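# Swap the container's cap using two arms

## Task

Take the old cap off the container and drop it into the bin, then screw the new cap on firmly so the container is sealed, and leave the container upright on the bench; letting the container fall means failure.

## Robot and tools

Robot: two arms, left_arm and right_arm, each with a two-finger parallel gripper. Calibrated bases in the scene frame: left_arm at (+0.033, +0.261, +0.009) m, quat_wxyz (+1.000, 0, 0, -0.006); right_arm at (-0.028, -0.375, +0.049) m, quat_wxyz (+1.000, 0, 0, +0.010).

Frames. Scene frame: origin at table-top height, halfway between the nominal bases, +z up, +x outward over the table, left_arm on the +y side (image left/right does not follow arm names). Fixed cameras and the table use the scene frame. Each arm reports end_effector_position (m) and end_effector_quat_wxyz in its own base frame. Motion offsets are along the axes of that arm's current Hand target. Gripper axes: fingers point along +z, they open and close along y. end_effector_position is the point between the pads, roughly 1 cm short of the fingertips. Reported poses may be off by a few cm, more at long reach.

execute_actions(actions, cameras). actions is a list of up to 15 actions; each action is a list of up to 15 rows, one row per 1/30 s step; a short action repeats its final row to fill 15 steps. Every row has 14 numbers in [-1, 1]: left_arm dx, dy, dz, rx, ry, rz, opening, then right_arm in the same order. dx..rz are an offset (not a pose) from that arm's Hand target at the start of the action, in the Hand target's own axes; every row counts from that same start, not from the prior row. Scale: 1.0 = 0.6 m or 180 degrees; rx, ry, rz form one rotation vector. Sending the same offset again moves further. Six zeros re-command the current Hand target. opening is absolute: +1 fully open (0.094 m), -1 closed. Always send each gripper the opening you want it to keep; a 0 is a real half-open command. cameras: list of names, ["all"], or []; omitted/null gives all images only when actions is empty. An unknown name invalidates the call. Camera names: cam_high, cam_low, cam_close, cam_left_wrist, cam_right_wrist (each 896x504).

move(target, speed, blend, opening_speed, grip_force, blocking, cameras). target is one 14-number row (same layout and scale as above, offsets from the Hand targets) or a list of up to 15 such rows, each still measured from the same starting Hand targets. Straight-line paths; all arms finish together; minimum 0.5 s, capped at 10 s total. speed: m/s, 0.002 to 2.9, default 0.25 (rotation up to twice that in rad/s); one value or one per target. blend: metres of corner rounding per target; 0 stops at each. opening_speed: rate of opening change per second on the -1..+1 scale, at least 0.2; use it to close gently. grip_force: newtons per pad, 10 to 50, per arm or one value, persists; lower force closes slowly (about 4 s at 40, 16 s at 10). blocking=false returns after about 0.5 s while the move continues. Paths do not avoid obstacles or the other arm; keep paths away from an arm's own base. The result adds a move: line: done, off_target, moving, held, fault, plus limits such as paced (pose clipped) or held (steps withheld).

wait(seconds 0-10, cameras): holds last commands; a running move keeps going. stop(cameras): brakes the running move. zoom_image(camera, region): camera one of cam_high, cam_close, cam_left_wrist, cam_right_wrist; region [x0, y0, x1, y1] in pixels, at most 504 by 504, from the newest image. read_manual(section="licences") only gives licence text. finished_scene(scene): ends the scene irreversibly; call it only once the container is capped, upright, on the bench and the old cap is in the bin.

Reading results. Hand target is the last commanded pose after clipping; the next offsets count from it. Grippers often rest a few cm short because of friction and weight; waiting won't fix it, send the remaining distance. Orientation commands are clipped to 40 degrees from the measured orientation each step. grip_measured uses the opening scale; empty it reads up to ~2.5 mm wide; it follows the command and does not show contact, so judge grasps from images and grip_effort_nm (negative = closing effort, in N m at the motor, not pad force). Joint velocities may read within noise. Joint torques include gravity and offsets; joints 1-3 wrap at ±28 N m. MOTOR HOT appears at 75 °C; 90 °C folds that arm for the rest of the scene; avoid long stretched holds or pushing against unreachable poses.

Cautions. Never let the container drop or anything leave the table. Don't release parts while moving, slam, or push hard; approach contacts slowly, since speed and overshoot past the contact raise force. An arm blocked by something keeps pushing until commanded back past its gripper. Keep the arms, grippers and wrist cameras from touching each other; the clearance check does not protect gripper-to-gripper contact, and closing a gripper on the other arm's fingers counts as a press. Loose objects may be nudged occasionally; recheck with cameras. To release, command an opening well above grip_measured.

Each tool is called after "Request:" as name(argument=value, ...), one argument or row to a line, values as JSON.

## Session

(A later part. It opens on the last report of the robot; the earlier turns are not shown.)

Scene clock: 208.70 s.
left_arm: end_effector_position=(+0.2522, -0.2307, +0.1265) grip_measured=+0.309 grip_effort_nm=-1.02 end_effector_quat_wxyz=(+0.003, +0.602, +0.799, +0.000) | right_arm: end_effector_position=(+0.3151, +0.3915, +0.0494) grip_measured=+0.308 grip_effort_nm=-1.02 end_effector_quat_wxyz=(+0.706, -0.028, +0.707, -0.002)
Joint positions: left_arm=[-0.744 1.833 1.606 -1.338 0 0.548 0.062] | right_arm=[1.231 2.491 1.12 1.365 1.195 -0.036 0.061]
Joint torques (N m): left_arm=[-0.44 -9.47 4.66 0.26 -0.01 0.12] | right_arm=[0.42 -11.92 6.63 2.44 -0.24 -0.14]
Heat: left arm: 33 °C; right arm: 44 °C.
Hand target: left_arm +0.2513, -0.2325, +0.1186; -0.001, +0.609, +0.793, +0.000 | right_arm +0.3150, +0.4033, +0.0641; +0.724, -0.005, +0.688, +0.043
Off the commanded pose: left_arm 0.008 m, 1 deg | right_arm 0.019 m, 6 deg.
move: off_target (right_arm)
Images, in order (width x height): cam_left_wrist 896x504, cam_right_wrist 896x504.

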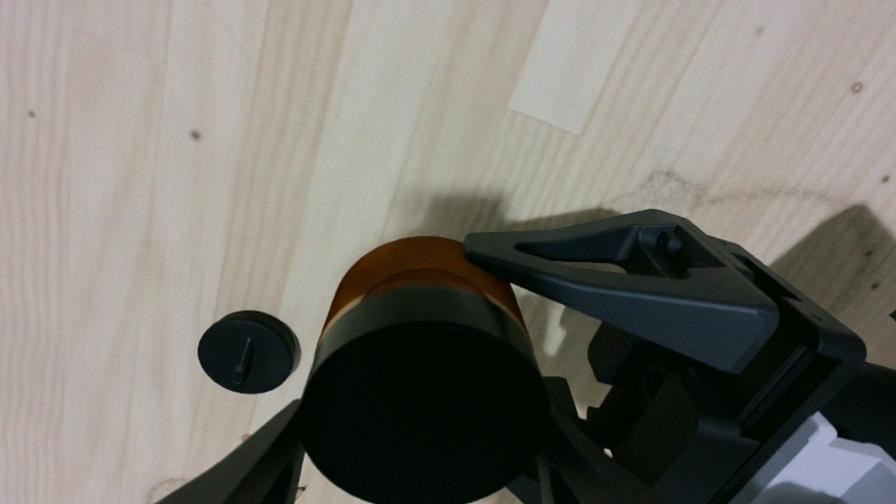

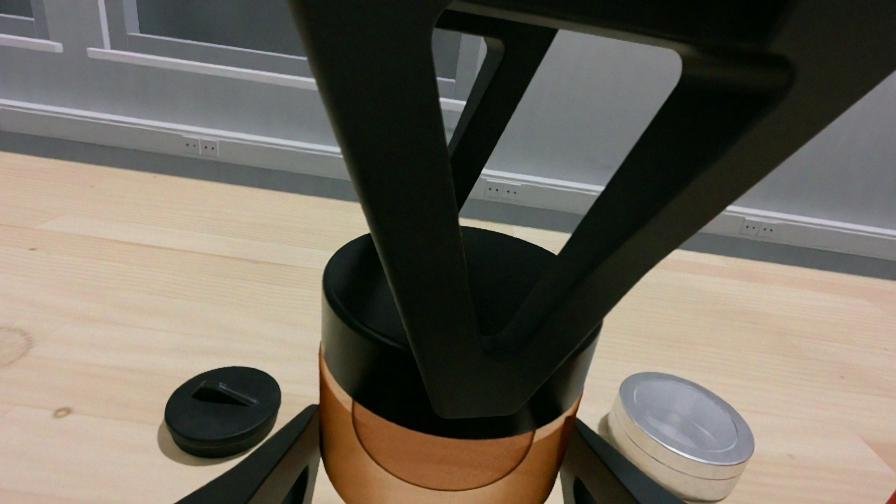

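Request:
move(
  target=[0, 0, 0, 0, 0, 0, 0.6, 0, 0, 0, 0, 0, 0, 0.05],
  opening_speed=1.0,
  cameras=["cam_right_wrist", "cam_left_wrist"],
)

Scene clock: 210.07 s.
left_arm: end_effector_position=(+0.2523, -0.2301, +0.1254) grip_measured=+0.598 grip_effort_nm=0.11 end_effector_quat_wxyz=(+0.002, +0.605, +0.796, +0.001) | right_arm: end_effector_position=(+0.3149, +0.3949, +0.0494) grip_measured=+0.308 grip_effort_nm=-1.02 end_effector_quat_wxyz=(+0.706, -0.038, +0.707, +0.001)
Joint positions: left_arm=[-0.744 1.833 1.602 -1.336 -0.002 0.556 0.075] | right_arm=[1.231 2.491 1.12 1.365 1.176 -0.046 0.061]
Joint torques (N m): left_arm=[-0.44 -9.47 4.92 0.22 0.02 0.05] | right_arm=[0.38 -11.92 6.65 2.44 -0.09 0]
Heat: left arm: 33 °C; right arm: 45 °C.
Hand target: left_arm +0.2513, -0.2325, +0.1186; -0.001, +0.609, +0.793, +0.000 | right_arm +0.3150, +0.4033, +0.0641; +0.724, -0.005, +0.688, +0.043
Off the commanded pose: left_arm 0.007 m, 1 deg | right_arm 0.017 m, 7 deg.
move: off_target (right_arm)
Images, in order (width x height): cam_left_wrist 896x504, cam_right_wrist 896x504.

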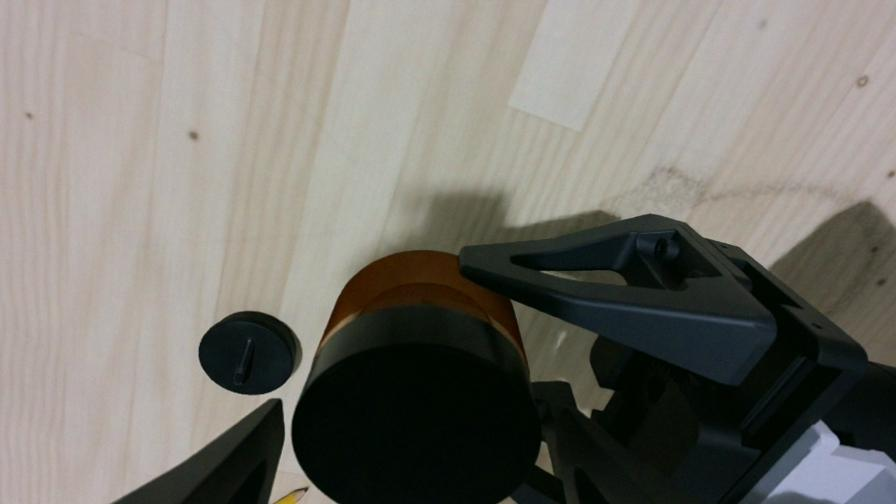

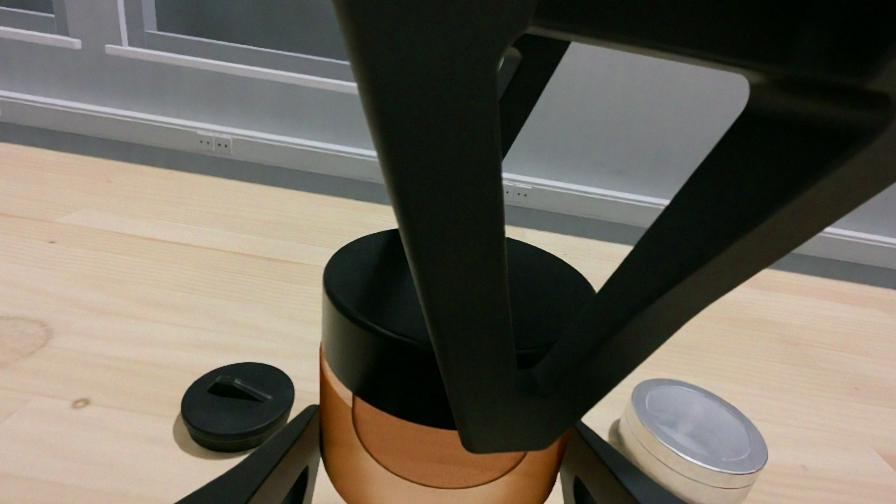

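Request:
move(
  target=[-0.004, -0.0011, -0.005, 0, 0, -0.8056, 0.6, 0, 0, 0, 0, 0, 0.02, 0.05],
  speed=0.6,
  cameras=["cam_right_wrist", "cam_left_wrist"],
)

Scene clock: 214.73 s.
left_arm: end_effector_position=(+0.2497, -0.2336, +0.1254) grip_measured=+0.598 grip_effort_nm=0.11 end_effector_quat_wxyz=(-0.006, -0.572, +0.820, -0.004) | right_arm: end_effector_position=(+0.3149, +0.3951, +0.0493) grip_measured=+0.308 grip_effort_nm=-1.02 end_effector_quat_wxyz=(+0.706, -0.020, +0.708, +0.020)
Joint positions: left_arm=[-0.748 1.833 1.602 -1.334 0.014 -1.966 0.075] | right_arm=[1.231 2.491 1.12 1.365 1.175 0.005 0.061]
Joint torques (N m): left_arm=[-0.58 -8.91 6.41 0.09 -0.12 -0.08] | right_arm=[0.36 -11.97 6.68 2.42 -0.08 0.11]
Heat: left arm: 33 °C; right arm: 45 °C.
Hand target: left_arm +0.2513, -0.2350, +0.1216; +0.000, -0.573, +0.820, +0.001 | right_arm +0.3150, +0.4033, +0.0641; +0.723, +0.016, +0.688, +0.066
Off the commanded pose: left_arm 0.004 m, 1 deg | right_arm 0.017 m, 7 deg.
move: off_target (right_arm)
Images, in order (width x height): cam_left_wrist 896x504, cam_right_wrist 896x504.

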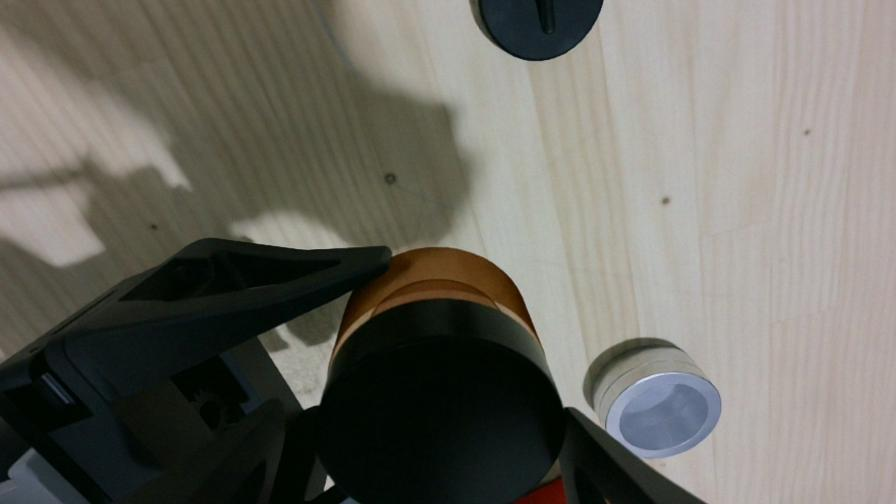

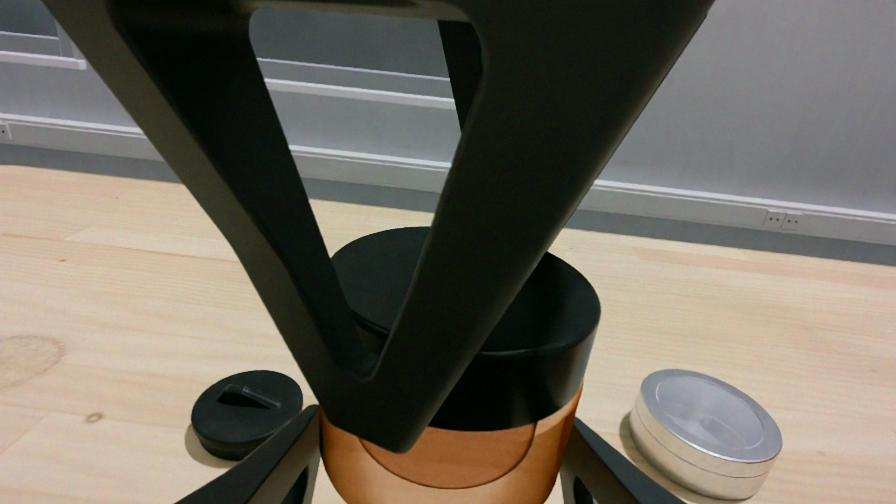

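Request:
move(
  target=[
    [0.0027, -0.0074, 0, 0, 0, 0, 0.6, 0, 0, 0, 0, 0, 0, 0.05],
    [0.0027, -0.0074, 0.0, 0, 0, 0, 0.05, 0, 0, 0, 0, 0, 0, 0.05],
    [0.0027, -0.0074, 0.009, 0, 0, 0.8056, 0.05, 0, 0, 0, 0, 0, 0, 0.05],
  ],
  speed=[0.15, 0.15, 0.45],
  opening_speed=1.0,
  cameras=["cam_right_wrist", "cam_left_wrist"],
)

Scene clock: 220.87 s.
left_arm: end_effector_position=(+0.2562, -0.2464, +0.1198) grip_measured=+0.316 grip_effort_nm=-1.02 end_effector_quat_wxyz=(+0.017, +0.554, +0.832, -0.021) | right_arm: end_effector_position=(+0.3149, +0.3826, +0.0503) grip_measured=+0.307 grip_effort_nm=-1.02 end_effector_quat_wxyz=(+0.707, +0.007, +0.707, -0.006)
Joint positions: left_arm=[-0.75 1.851 1.602 -1.28 0.036 0.423 0.062] | right_arm=[1.233 2.491 1.124 1.365 1.251 0.004 0.061]
Joint torques (N m): left_arm=[-0.23 -9.24 6.61 -0.2 -0.31 1.21] | right_arm=[0.44 -12.38 5.96 2.36 -0.76 0.11]
Motor temperatures (°C): left_arm=[26 34 30 25 26 26 28] | right_arm=[28 42 36 47 24 23 30]
Heat: left arm: 34 °C; right arm: 47 °C.
Hand target: left_arm +0.2549, -0.2381, +0.1161; -0.001, +0.610, +0.793, +0.000 | right_arm +0.3150, +0.4033, +0.0641; +0.723, +0.016, +0.688, +0.066
Off the commanded pose: left_arm 0.009 m, 8 deg | right_arm 0.025 m, 9 deg.
move: off_target (left_arm, right_arm)
Images, in order (width x height): cam_left_wrist 896x504, cam_right_wrist 896x504.

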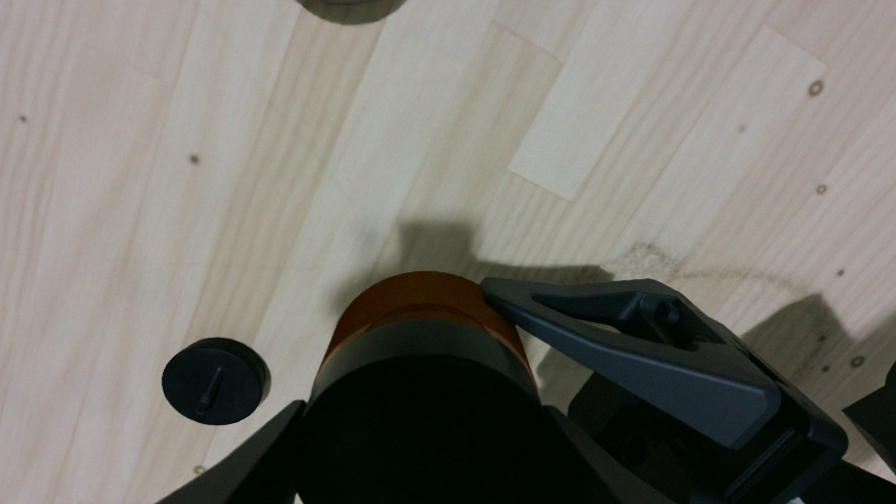

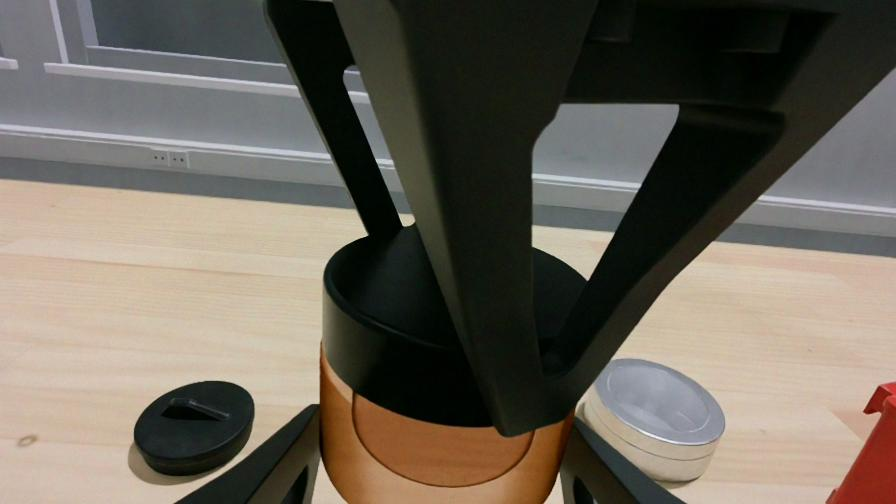

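Request:
move(
  target=[0, 0, -0.003, 0, 0, -0.06, 0.05, 0, 0, 0, 0, 0, 0, 0.05],
  speed=0.2,
  cameras=["cam_right_wrist", "cam_left_wrist"],
)

Scene clock: 222.80 s.
left_arm: end_effector_position=(+0.2557, -0.2392, +0.1195) grip_measured=+0.316 grip_effort_nm=-1.03 end_effector_quat_wxyz=(+0.009, +0.526, +0.851, -0.006) | right_arm: end_effector_position=(+0.3148, +0.3906, +0.0502) grip_measured=+0.307 grip_effort_nm=-1.02 end_effector_quat_wxyz=(+0.707, -0.002, +0.707, +0.016)
Joint positions: left_arm=[-0.75 1.851 1.602 -1.301 0.008 0.356 0.062] | right_arm=[1.233 2.491 1.124 1.365 1.207 0.023 0.061]
Joint torques (N m): left_arm=[-0.28 -9.11 7.2 -0.11 -0.09 0.11] | right_arm=[0.34 -12.04 6.31 2.43 -0.35 -0.12]
Heat: left arm: 34 °C; right arm: 47 °C.
Hand target: left_arm +0.2549, -0.2380, +0.1179; -0.001, +0.532, +0.847, +0.000 | right_arm +0.3150, +0.4032, +0.0641; +0.723, +0.016, +0.688, +0.066
Off the commanded pose: left_arm 0.002 m, 2 deg | right_arm 0.019 m, 7 deg.
move: off_target (right_arm)
Images, in order (width x height): cam_left_wrist 896x504, cam_right_wrist 896x504.

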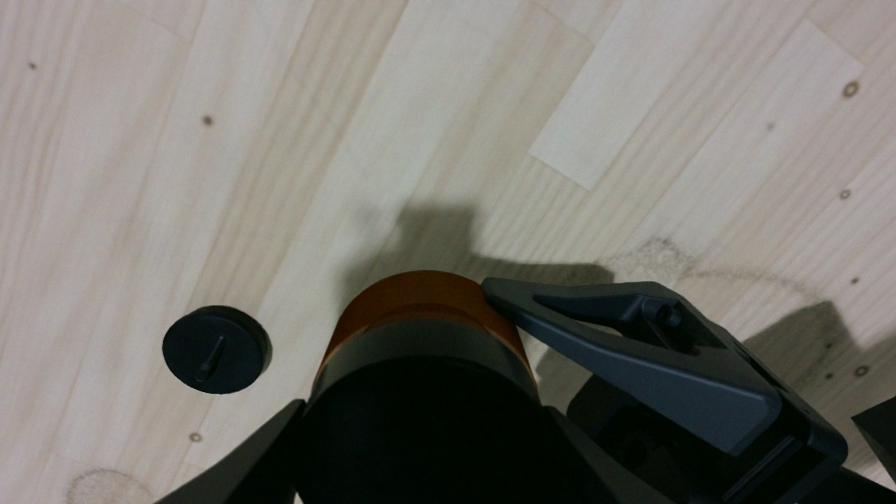

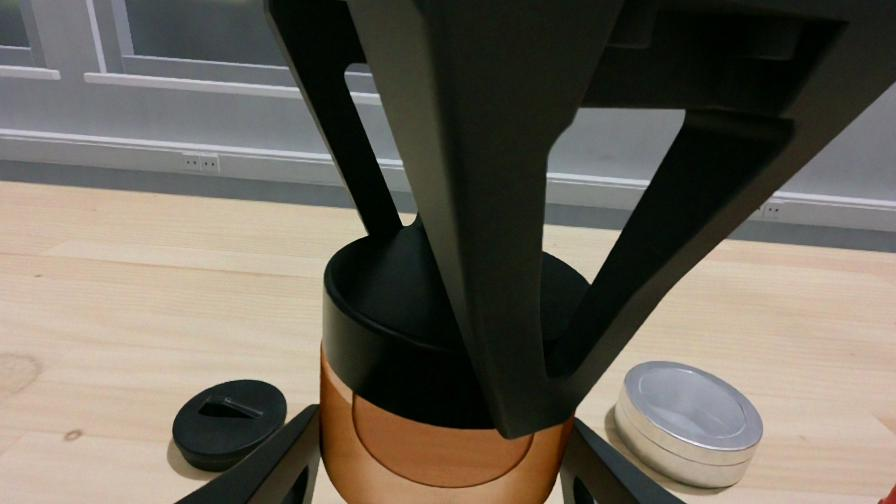

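Request:
move(
  target=[
    [0, 0, 0, 0, 0, 0, 0.6, 0, 0, 0, 0, 0, 0, 0.05],
    [0, 0, -0.0225, 0, 0, -0.25, 0.6, 0, 0, 0, 0, 0, 0, 0.05],
    [0, 0, -0.0225, 0, 0, -0.746, 0.6, 0, 0, 0, 0, 0, 0, 0.05],
  ],
  speed=[0.3, 0.45, 0.6],
  blend=[0, 0.01, 0],
  opening_speed=1.0,
  cameras=["cam_right_wrist", "cam_left_wrist"],
)

Scene clock: 229.23 s.
left_arm: end_effector_position=(+0.2531, -0.2380, +0.1301) grip_measured=+0.598 grip_effort_nm=0.11 end_effector_quat_wxyz=(-0.006, -0.571, +0.821, -0.006) | right_arm: end_effector_position=(+0.3146, +0.3963, +0.0502) grip_measured=+0.307 grip_effort_nm=-1.02 end_effector_quat_wxyz=(+0.706, -0.015, +0.707, +0.025)
Joint positions: left_arm=[-0.75 1.851 1.644 -1.354 0.014 -1.967 0.075] | right_arm=[1.233 2.491 1.124 1.365 1.175 0.017 0.061]
Joint torques (N m): left_arm=[-0.27 -9.05 8.17 -0.15 -0.11 -0.07] | right_arm=[0.24 -11.93 6.46 2.43 -0.07 0]
Heat: left arm: 34 °C; right arm: 48 °C.
Hand target: left_arm +0.2550, -0.2381, +0.1315; +0.000, -0.573, +0.819, +0.001 | right_arm +0.3150, +0.4032, +0.0641; +0.723, +0.016, +0.688, +0.066
Off the commanded pose: left_arm 0.002 m, 1 deg | right_arm 0.016 m, 7 deg.
move: off_target (right_arm)
Images, in order (width x height): cam_left_wrist 896x504, cam_right_wrist 896x504.

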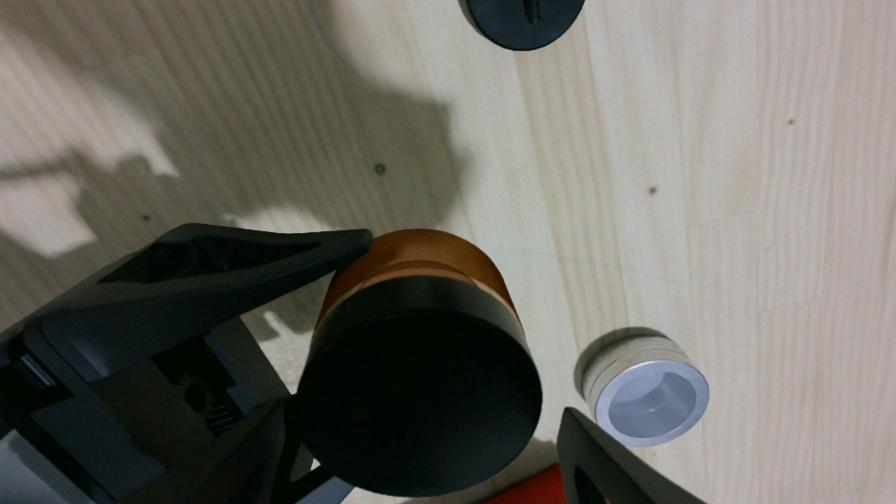

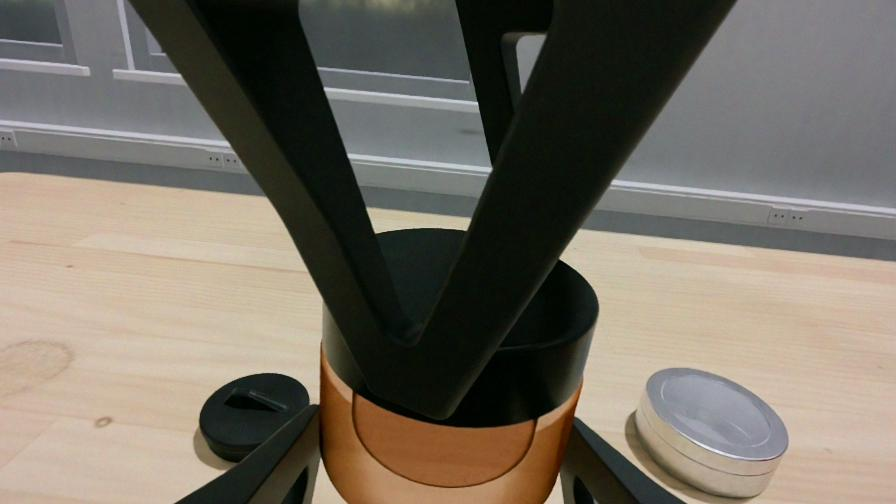

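Request:
zoom_image(
  camera="cam_right_wrist",
  region=[280, 300, 640, 504],
)

Scaled by 1.400.

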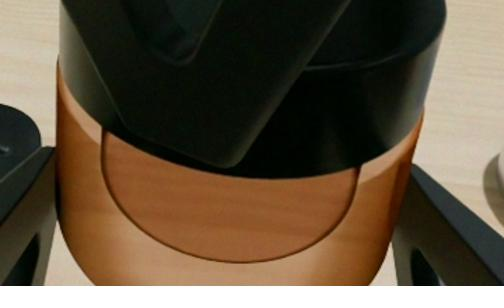

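Request:
move(
  target=[
    [-0.0031, 0.0012, 0, 0, 0, 0, 0.6, 0, 0, 0, 0, 0, 0, 0.05],
    [-0.0031, 0.0012, 0.0, 0, 0, 0, 0.05, 0, 0, 0, 0, 0, 0, 0.05],
    [-0.0031, 0.0012, 0.009, 0, 0, 0.8056, 0.05, 0, 0, 0, 0, 0, 0, 0.05],
  ],
  speed=[0.15, 0.15, 0.45],
  opening_speed=1.0,
  cameras=["cam_right_wrist", "cam_left_wrist"],
)

Scene clock: 235.53 s.
left_arm: end_effector_position=(+0.2505, -0.2194, +0.1306) grip_measured=+0.052 grip_effort_nm=-0.12 end_effector_quat_wxyz=(-0.022, +0.604, +0.797, +0.025) | right_arm: end_effector_position=(+0.3170, +0.3862, +0.0488) grip_measured=+0.307 grip_effort_nm=-1.02 end_effector_quat_wxyz=(+0.706, +0.000, +0.708, +0.005)
Joint positions: left_arm=[-0.747 1.851 1.644 -1.412 -0.046 0.549 0.049] | right_arm=[1.227 2.494 1.124 1.364 1.22 0.012 0.061]
Joint torques (N m): left_arm=[-0.18 -9.47 5.96 0.51 0.38 0.1] | right_arm=[0.83 -12.38 6.12 2.41 -0.48 0.03]
Heat: left arm: 34 °C; right arm: 49 °C.
Hand target: left_arm +0.2549, -0.2361, +0.1261; -0.001, +0.609, +0.793, +0.000 | right_arm +0.3150, +0.4032, +0.0641; +0.723, +0.016, +0.688, +0.066
Off the commanded pose: left_arm 0.018 m, 4 deg | right_arm 0.023 m, 8 deg.
move: off_target (left_arm, right_arm)
Images, in order (width x height): cam_left_wrist 896x504, cam_right_wrist 896x504.

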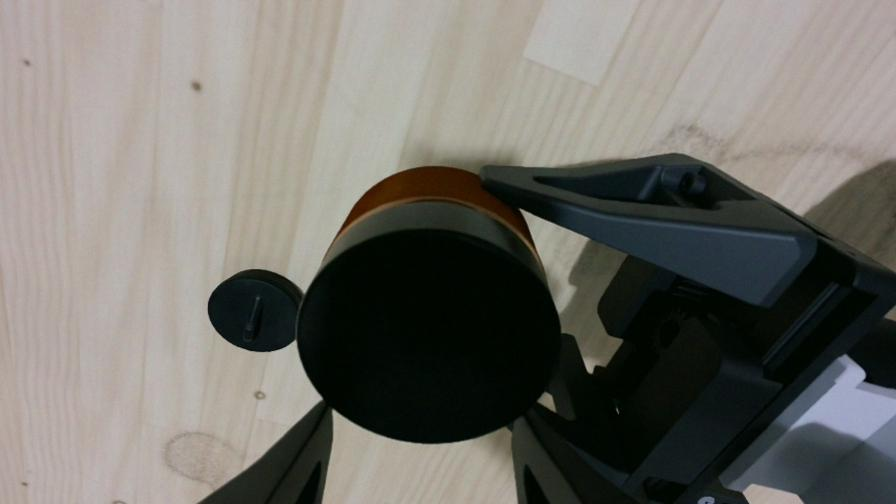

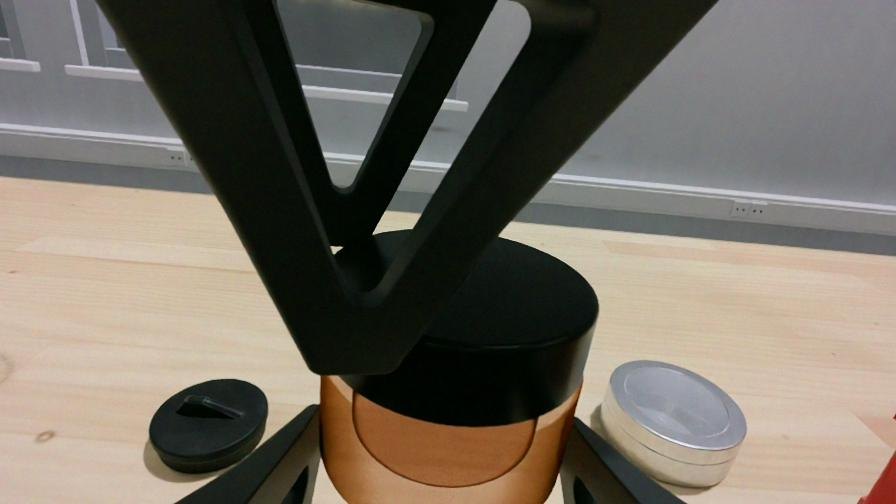

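Request:
move(
  target=[
    [0.0288, 0, -0.0075, 0, 0, 0, 0.05, 0, 0, 0, 0, 0, 0, 0.05],
    [0.0288, 0, -0.0075, 0, 0, 0, 0.65, 0, 0, 0, 0, 0, 0, 0.05],
  ],
  speed=0.15,
  opening_speed=0.8,
  cameras=["cam_right_wrist", "cam_left_wrist"],
)

Scene clock: 238.10 s.
left_arm: end_effector_position=(+0.2509, -0.2184, +0.1261) grip_measured=+0.648 grip_effort_nm=0.11 end_effector_quat_wxyz=(-0.016, +0.608, +0.794, +0.006) | right_arm: end_effector_position=(+0.3156, +0.3953, +0.0488) grip_measured=+0.307 grip_effort_nm=-1.02 end_effector_quat_wxyz=(+0.706, -0.017, +0.708, +0.022)
Joint positions: left_arm=[-0.725 1.834 1.605 -1.374 -0.01 0.582 0.077] | right_arm=[1.23 2.494 1.124 1.364 1.175 0.012 0.061]
Joint torques (N m): left_arm=[0.23 -12.72 4.81 0.16 0.07 0.04] | right_arm=[0.5 -12.21 6.42 2.44 -0.07 0.04]
Heat: left arm: 34 °C; right arm: 49 °C.
Hand target: left_arm +0.2504, -0.2194, +0.1306; -0.001, +0.609, +0.793, +0.000 | right_arm +0.3149, +0.4033, +0.0641; +0.723, +0.016, +0.688, +0.066
Off the commanded pose: left_arm 0.005 m, 2 deg | right_arm 0.017 m, 7 deg.
move: off_target (right_arm); target 2's new opening was sent with left_arm's hand 0.008 m and 3 deg from that target
Images, in order (width x height): cam_left_wrist 896x504, cam_right_wrist 896x504.

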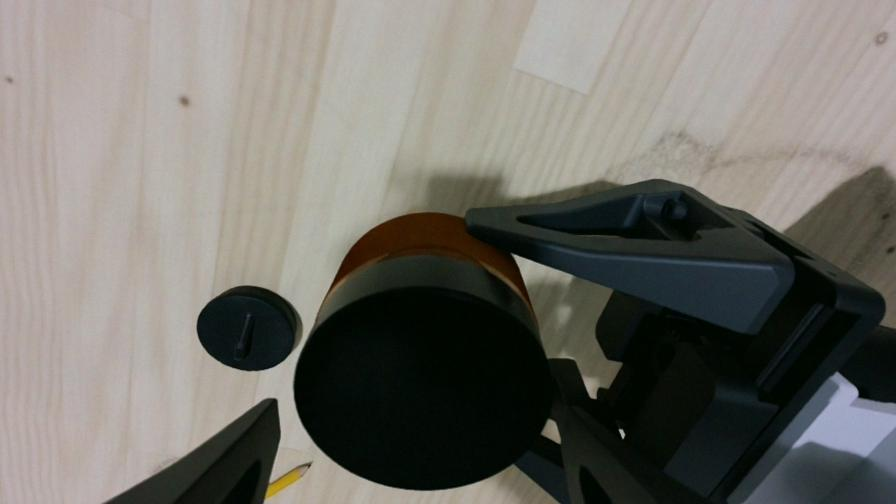

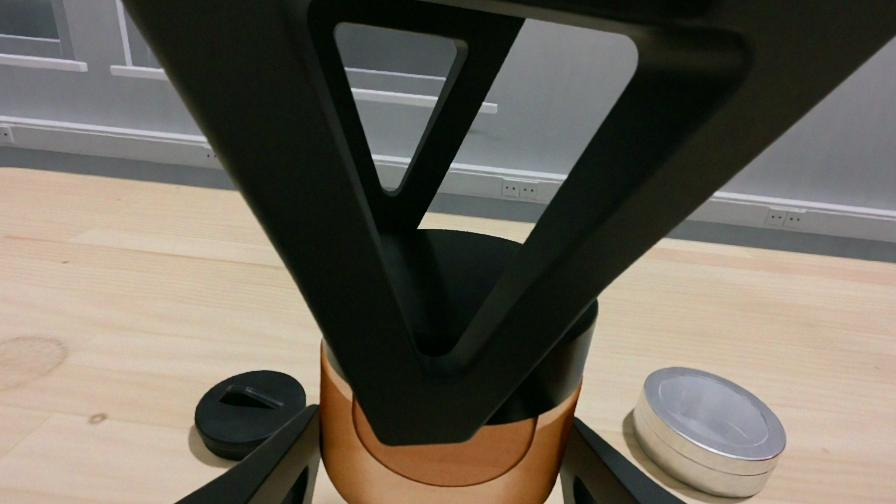

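Request:
move(
  target=[
    [-0.0338, -0.008, 0, 0, 0, 0, 0.65, 0, 0, 0, 0, 0, 0, 0.05],
    [-0.0338, -0.008, 0, 0, 0, -0.3056, 0.65, 0, 0, 0, 0, 0, 0, 0.05],
  ],
  speed=[0.15, 0.45],
  blend=[0.003, 0],
  cameras=["cam_right_wrist", "cam_left_wrist"],
)

Scene clock: 241.40 s.
left_arm: end_effector_position=(+0.2460, -0.2332, +0.1284) grip_measured=+0.648 grip_effort_nm=0.10 end_effector_quat_wxyz=(-0.008, +0.174, +0.985, +0.005) | right_arm: end_effector_position=(+0.3146, +0.3963, +0.0488) grip_measured=+0.307 grip_effort_nm=-1.02 end_effector_quat_wxyz=(+0.706, -0.018, +0.708, +0.023)
Joint positions: left_arm=[-0.761 1.846 1.631 -1.374 0.001 -0.41 0.077] | right_arm=[1.233 2.494 1.124 1.365 1.174 0.012 0.061]
Joint torques (N m): left_arm=[-0.4 -8.99 8.28 0.06 -0.01 -0.08] | right_arm=[0.24 -12.12 6.41 2.44 -0.05 0.05]
Heat: left arm: 34 °C; right arm: 49 °C.
Hand target: left_arm +0.2510, -0.2402, +0.1306; -0.001, +0.174, +0.985, +0.001 | right_arm +0.3150, +0.4033, +0.0641; +0.723, +0.016, +0.688, +0.066
Off the commanded pose: left_arm 0.009 m, 1 deg | right_arm 0.017 m, 7 deg.
move: off_target (right_arm)
Images, in order (width x height): cam_left_wrist 896x504, cam_right_wrist 896x504.

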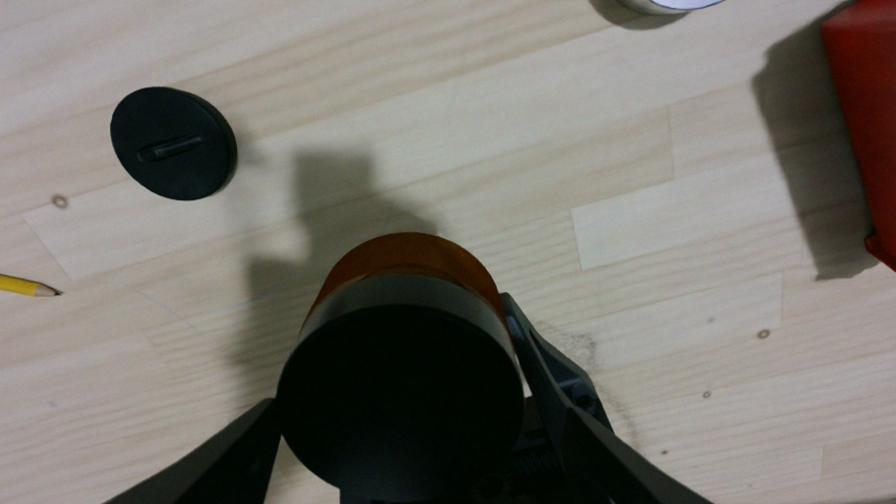

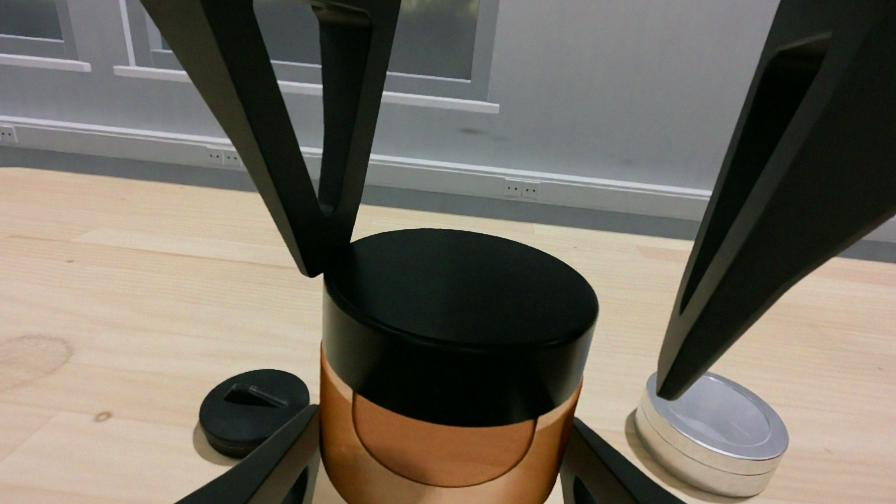

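Request:
zoom_image(
  camera="cam_right_wrist",
  region=[240, 180, 440, 360],
)

Scaled by 2.520.

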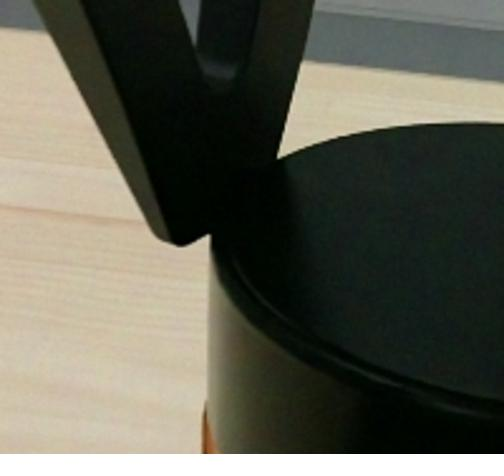

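Request:
zoom_image(
  camera="cam_left_wrist",
  region=[220, 220, 620, 504],
)

Scaled by 1.260.

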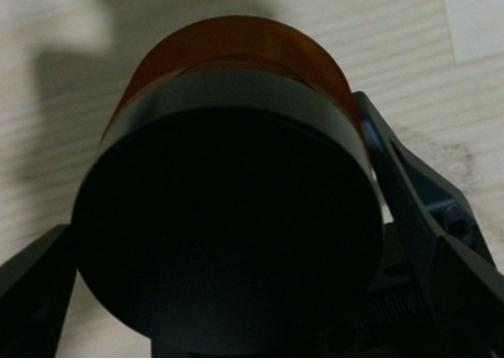

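Request:
move(
  target=[-0.0064, 0.0151, 0, 0, 0, 0, 0.65, 0, 0, 0, 0, 0, 0, 0.05],
  speed=0.1,
  cameras=["cam_right_wrist", "cam_left_wrist"],
)

Scene clock: 247.27 s.
left_arm: end_effector_position=(+0.2500, -0.2289, +0.1284) grip_measured=+0.648 grip_effort_nm=0.10 end_effector_quat_wxyz=(-0.008, +0.174, +0.985, +0.005) | right_arm: end_effector_position=(+0.3146, +0.3963, +0.0488) grip_measured=+0.307 grip_effort_nm=-1.02 end_effector_quat_wxyz=(+0.706, -0.018, +0.708, +0.023)
Joint positions: left_arm=[-0.744 1.846 1.631 -1.374 0.001 -0.393 0.077] | right_arm=[1.233 2.494 1.124 1.365 1.174 0.012 0.061]
Joint torques (N m): left_arm=[0.51 -8.99 8.31 0.04 -0.01 0.03] | right_arm=[0.32 -12.18 6.42 2.44 -0.06 0.03]
Heat: left arm: 34 °C; right arm: 50 °C.
Hand target: left_arm +0.2577, -0.2330, +0.1306; -0.001, +0.174, +0.985, +0.000 | right_arm +0.3150, +0.4033, +0.0641; +0.723, +0.016, +0.688, +0.066
Off the commanded pose: left_arm 0.009 m, 1 deg | right_arm 0.017 m, 7 deg.
move: off_target (right_arm)
Images, in order (width x height): cam_left_wrist 896x504, cam_right_wrist 896x504.

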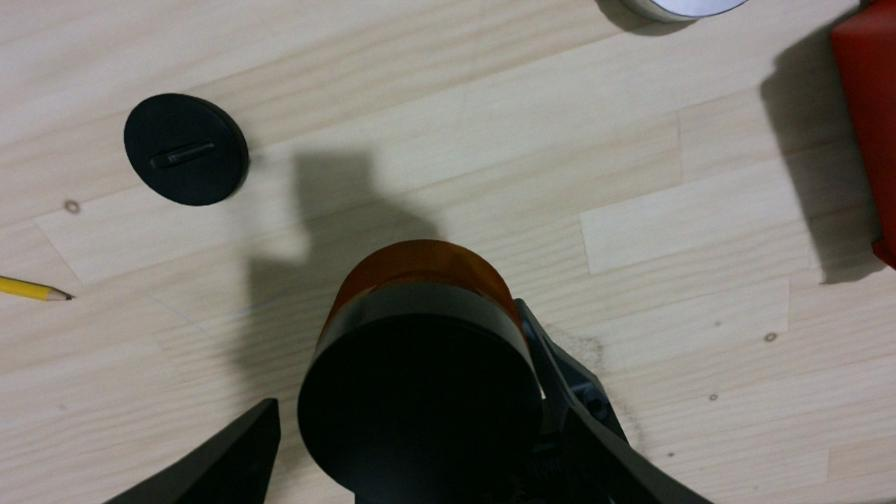

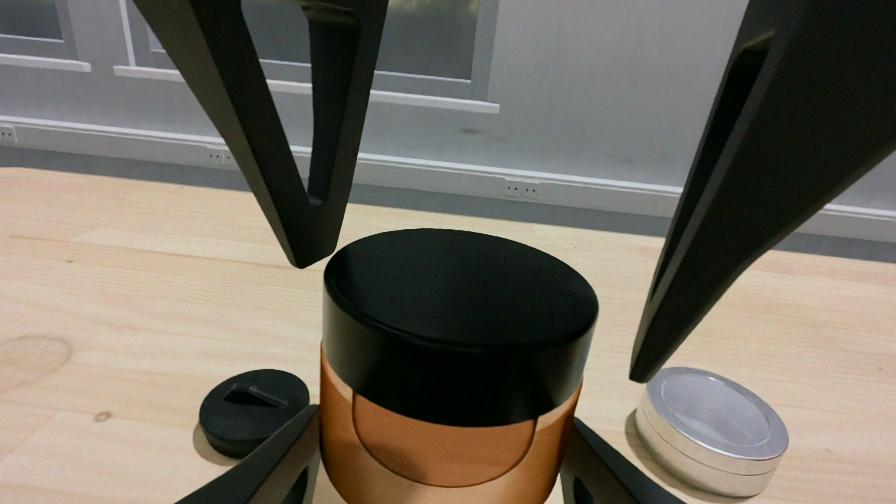

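Request:
move(
  target=[0.0052, 0.0022, 0.0218, 0, 0, 0, 0.65, 0, 0, 0, 0, 0, 0, 0.05],
  speed=0.08,
  cameras=["cam_right_wrist", "cam_left_wrist"],
)

Scene clock: 249.70 s.
left_arm: end_effector_position=(+0.2529, -0.2315, +0.1220) grip_measured=+0.648 grip_effort_nm=0.10 end_effector_quat_wxyz=(-0.002, +0.175, +0.985, +0.000) | right_arm: end_effector_position=(+0.3146, +0.3963, +0.0488) grip_measured=+0.307 grip_effort_nm=-1.02 end_effector_quat_wxyz=(+0.706, -0.018, +0.708, +0.023)
Joint positions: left_arm=[-0.744 1.846 1.605 -1.334 0.001 -0.392 0.077] | right_arm=[1.233 2.494 1.124 1.365 1.174 0.012 0.061]
Joint torques (N m): left_arm=[0.54 -10.11 5.03 0.22 -0.01 0.03] | right_arm=[0.28 -12.18 6.39 2.44 -0.06 0.04]
Heat: left arm: 34 °C; right arm: 50 °C.
Hand target: left_arm +0.2552, -0.2307, +0.1175; -0.001, +0.174, +0.985, +0.000 | right_arm +0.3150, +0.4033, +0.0641; +0.723, +0.016, +0.688, +0.066
Off the commanded pose: left_arm 0.005 m, 0 deg | right_arm 0.017 m, 7 deg.
move: off_target (right_arm)
Images, in order (width x height): cam_left_wrist 896x504, cam_right_wrist 896x504.

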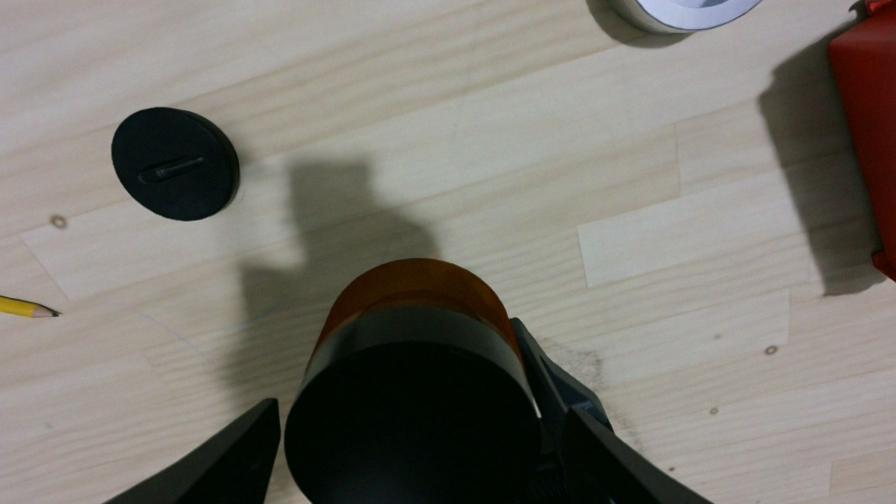

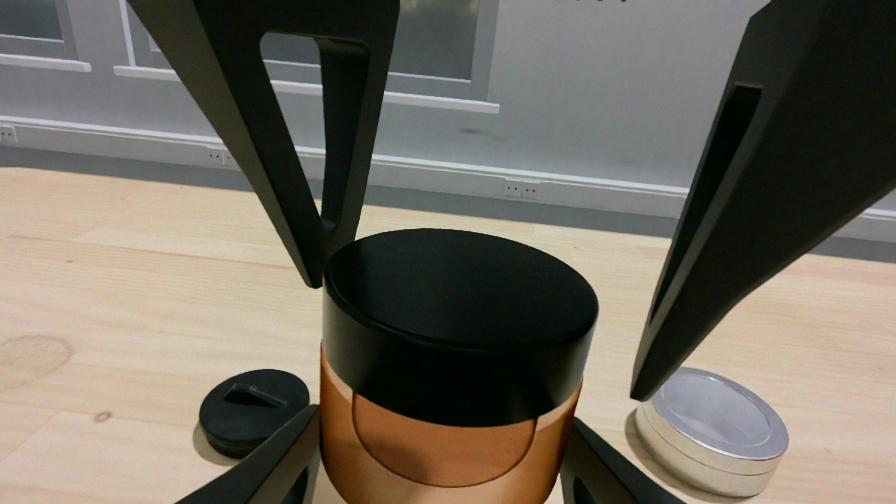

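Request:
move(
  target=[
    [0, 0.0045, -0.002, 0, 0, 0, 0.65, 0, 0, 0, 0, 0, 0, 0.05],
    [0, 0.0045, -0.002, 0, 0, 0, 0.05, 0, 0, 0, 0, 0, 0, 0.05],
  ],
  speed=0.1,
  opening_speed=0.8,
  cameras=["cam_right_wrist", "cam_left_wrist"],
)

Scene clock: 251.87 s.
left_arm: end_effector_position=(+0.2545, -0.2299, +0.1220) grip_measured=+0.315 grip_effort_nm=-1.02 end_effector_quat_wxyz=(-0.001, +0.176, +0.984, +0.001) | right_arm: end_effector_position=(+0.3147, +0.3962, +0.0488) grip_measured=+0.307 grip_effort_nm=-1.02 end_effector_quat_wxyz=(+0.706, -0.018, +0.708, +0.023)
Joint positions: left_arm=[-0.737 1.846 1.605 -1.333 0 -0.384 0.062] | right_arm=[1.233 2.494 1.124 1.365 1.174 0.012 0.061]
Joint torques (N m): left_arm=[0.64 -10.45 4.96 0.17 -0.01 0.02] | right_arm=[0.28 -12.18 6.41 2.44 -0.07 0.04]
Heat: left arm: 35 °C; right arm: 50 °C.
Hand target: left_arm +0.2562, -0.2281, +0.1187; +0.000, +0.174, +0.985, +0.001 | right_arm +0.3149, +0.4033, +0.0641; +0.723, +0.016, +0.688, +0.066
Off the commanded pose: left_arm 0.004 m, 0 deg | right_arm 0.017 m, 7 deg.
move: off_target (right_arm)
Images, in order (width x height): cam_left_wrist 896x504, cam_right_wrist 896x504.

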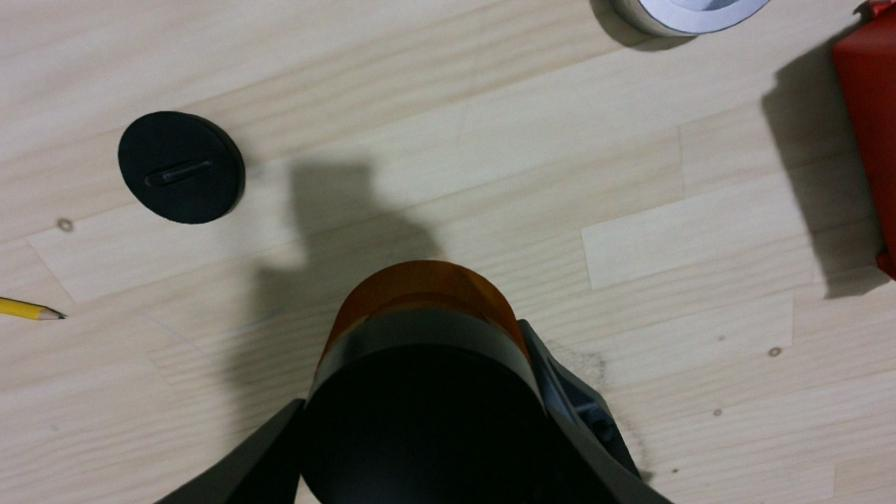

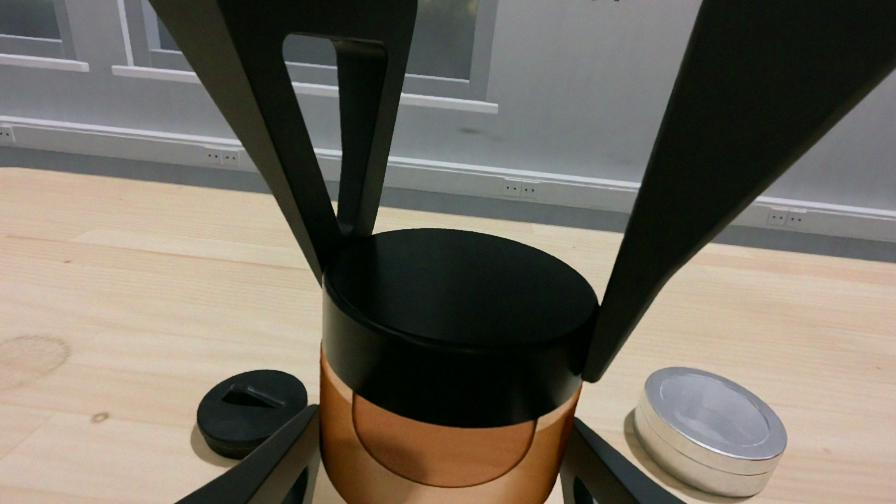

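Request:
move(
  target=[0, 0, 0, 0, 0, 0.08, 0.05, 0, 0, 0, 0, 0, 0, 0.05],
  speed=0.3,
  cameras=["cam_right_wrist"],
)

Scene clock: 253.90 s.
left_arm: end_effector_position=(+0.2570, -0.2392, +0.1221) grip_measured=+0.314 grip_effort_nm=-1.02 end_effector_quat_wxyz=(+0.005, +0.239, +0.971, -0.021) | right_arm: end_effector_position=(+0.3149, +0.3880, +0.0489) grip_measured=+0.307 grip_effort_nm=-1.02 end_effector_quat_wxyz=(+0.706, -0.007, +0.708, +0.002)
Joint positions: left_arm=[-0.736 1.846 1.605 -1.301 0.032 -0.254 0.062] | right_arm=[1.233 2.494 1.124 1.365 1.22 -0.002 0.061]
Joint torques (N m): left_arm=[0.49 -10.4 5.23 -0.08 -0.28 1.12] | right_arm=[0.38 -12.41 6.19 2.4 -0.48 0.18]
Heat: left arm: 35 °C; right arm: 50 °C.
Hand target: left_arm +0.2561, -0.2281, +0.1187; -0.001, +0.296, +0.955, +0.000 | right_arm +0.3150, +0.4033, +0.0641; +0.723, +0.016, +0.688, +0.066
Off the commanded pose: left_arm 0.012 m, 7 deg | right_arm 0.022 m, 8 deg.
move: off_target (left_arm, right_arm)
Images, in order (width x height): cam_right_wrist 896x504.

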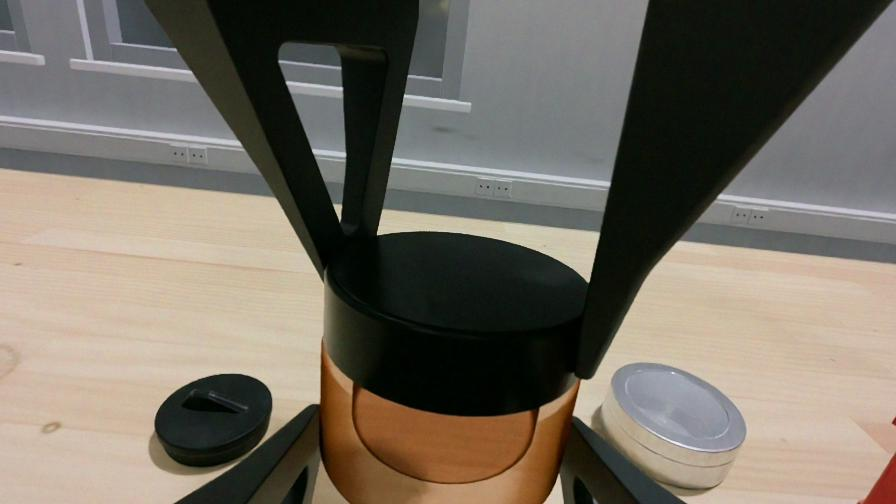

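Request:
move(
  target=[0, 0, 0, 0, 0, -0.048, 0.05, 0, 0, 0, 0, 0, 0, 0.05],
  speed=0.3,
  cameras=["cam_right_wrist", "cam_left_wrist", "cam_close"],
)

Scene clock: 256.07 s.
left_arm: end_effector_position=(+0.2568, -0.2361, +0.1220) grip_measured=+0.314 grip_effort_nm=-1.03 end_effector_quat_wxyz=(+0.004, +0.218, +0.976, -0.014) | right_arm: end_effector_position=(+0.3148, +0.3920, +0.0489) grip_measured=+0.307 grip_effort_nm=-1.02 end_effector_quat_wxyz=(+0.706, -0.011, +0.708, +0.013)
Joint positions: left_arm=[-0.736 1.846 1.605 -1.31 0.02 -0.296 0.062] | right_arm=[1.233 2.494 1.124 1.365 1.198 0.008 0.061]
Joint torques (N m): left_arm=[0.5 -10.51 5.08 -0.01 -0.18 0.15] | right_arm=[0.32 -12.31 6.32 2.42 -0.26 0.07]
Heat: left arm: 35 °C; right arm: 51 °C.
Hand target: left_arm +0.2562, -0.2281, +0.1187; +0.000, +0.223, +0.975, +0.001 | right_arm +0.3149, +0.4033, +0.0641; +0.723, +0.016, +0.688, +0.066
Off the commanded pose: left_arm 0.009 m, 2 deg | right_arm 0.019 m, 7 deg.
move: off_target (right_arm)
Images, in order (width x height): cam_close 896x504, cam_left_wrist 896x504, cam_right_wrist 896x504.

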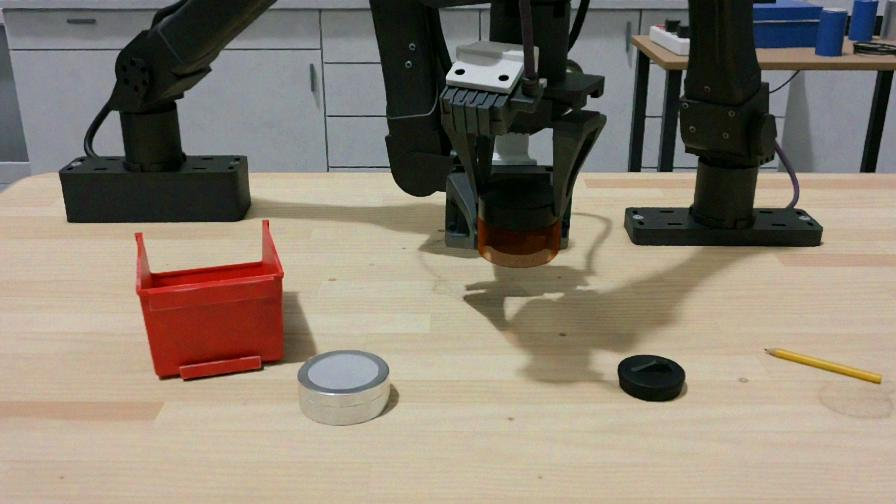

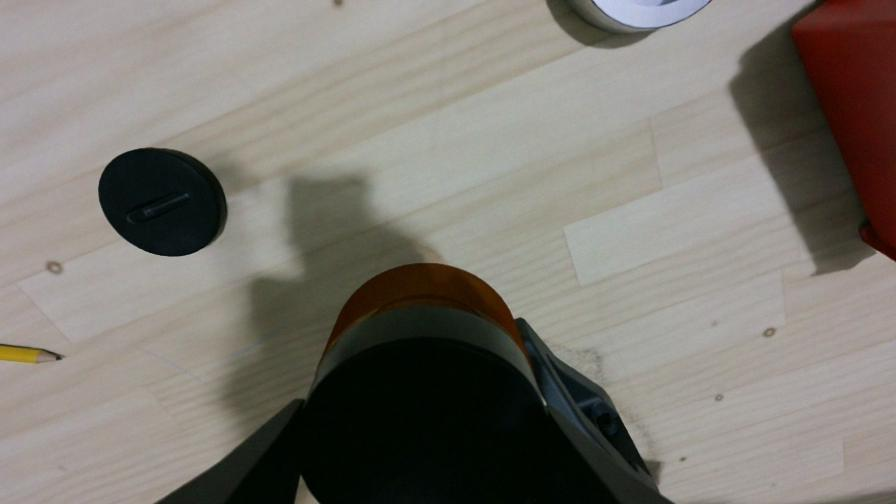

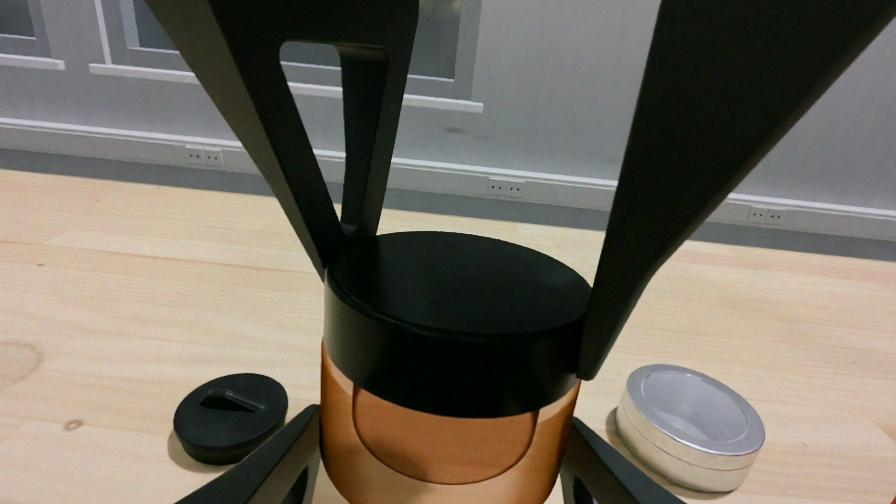

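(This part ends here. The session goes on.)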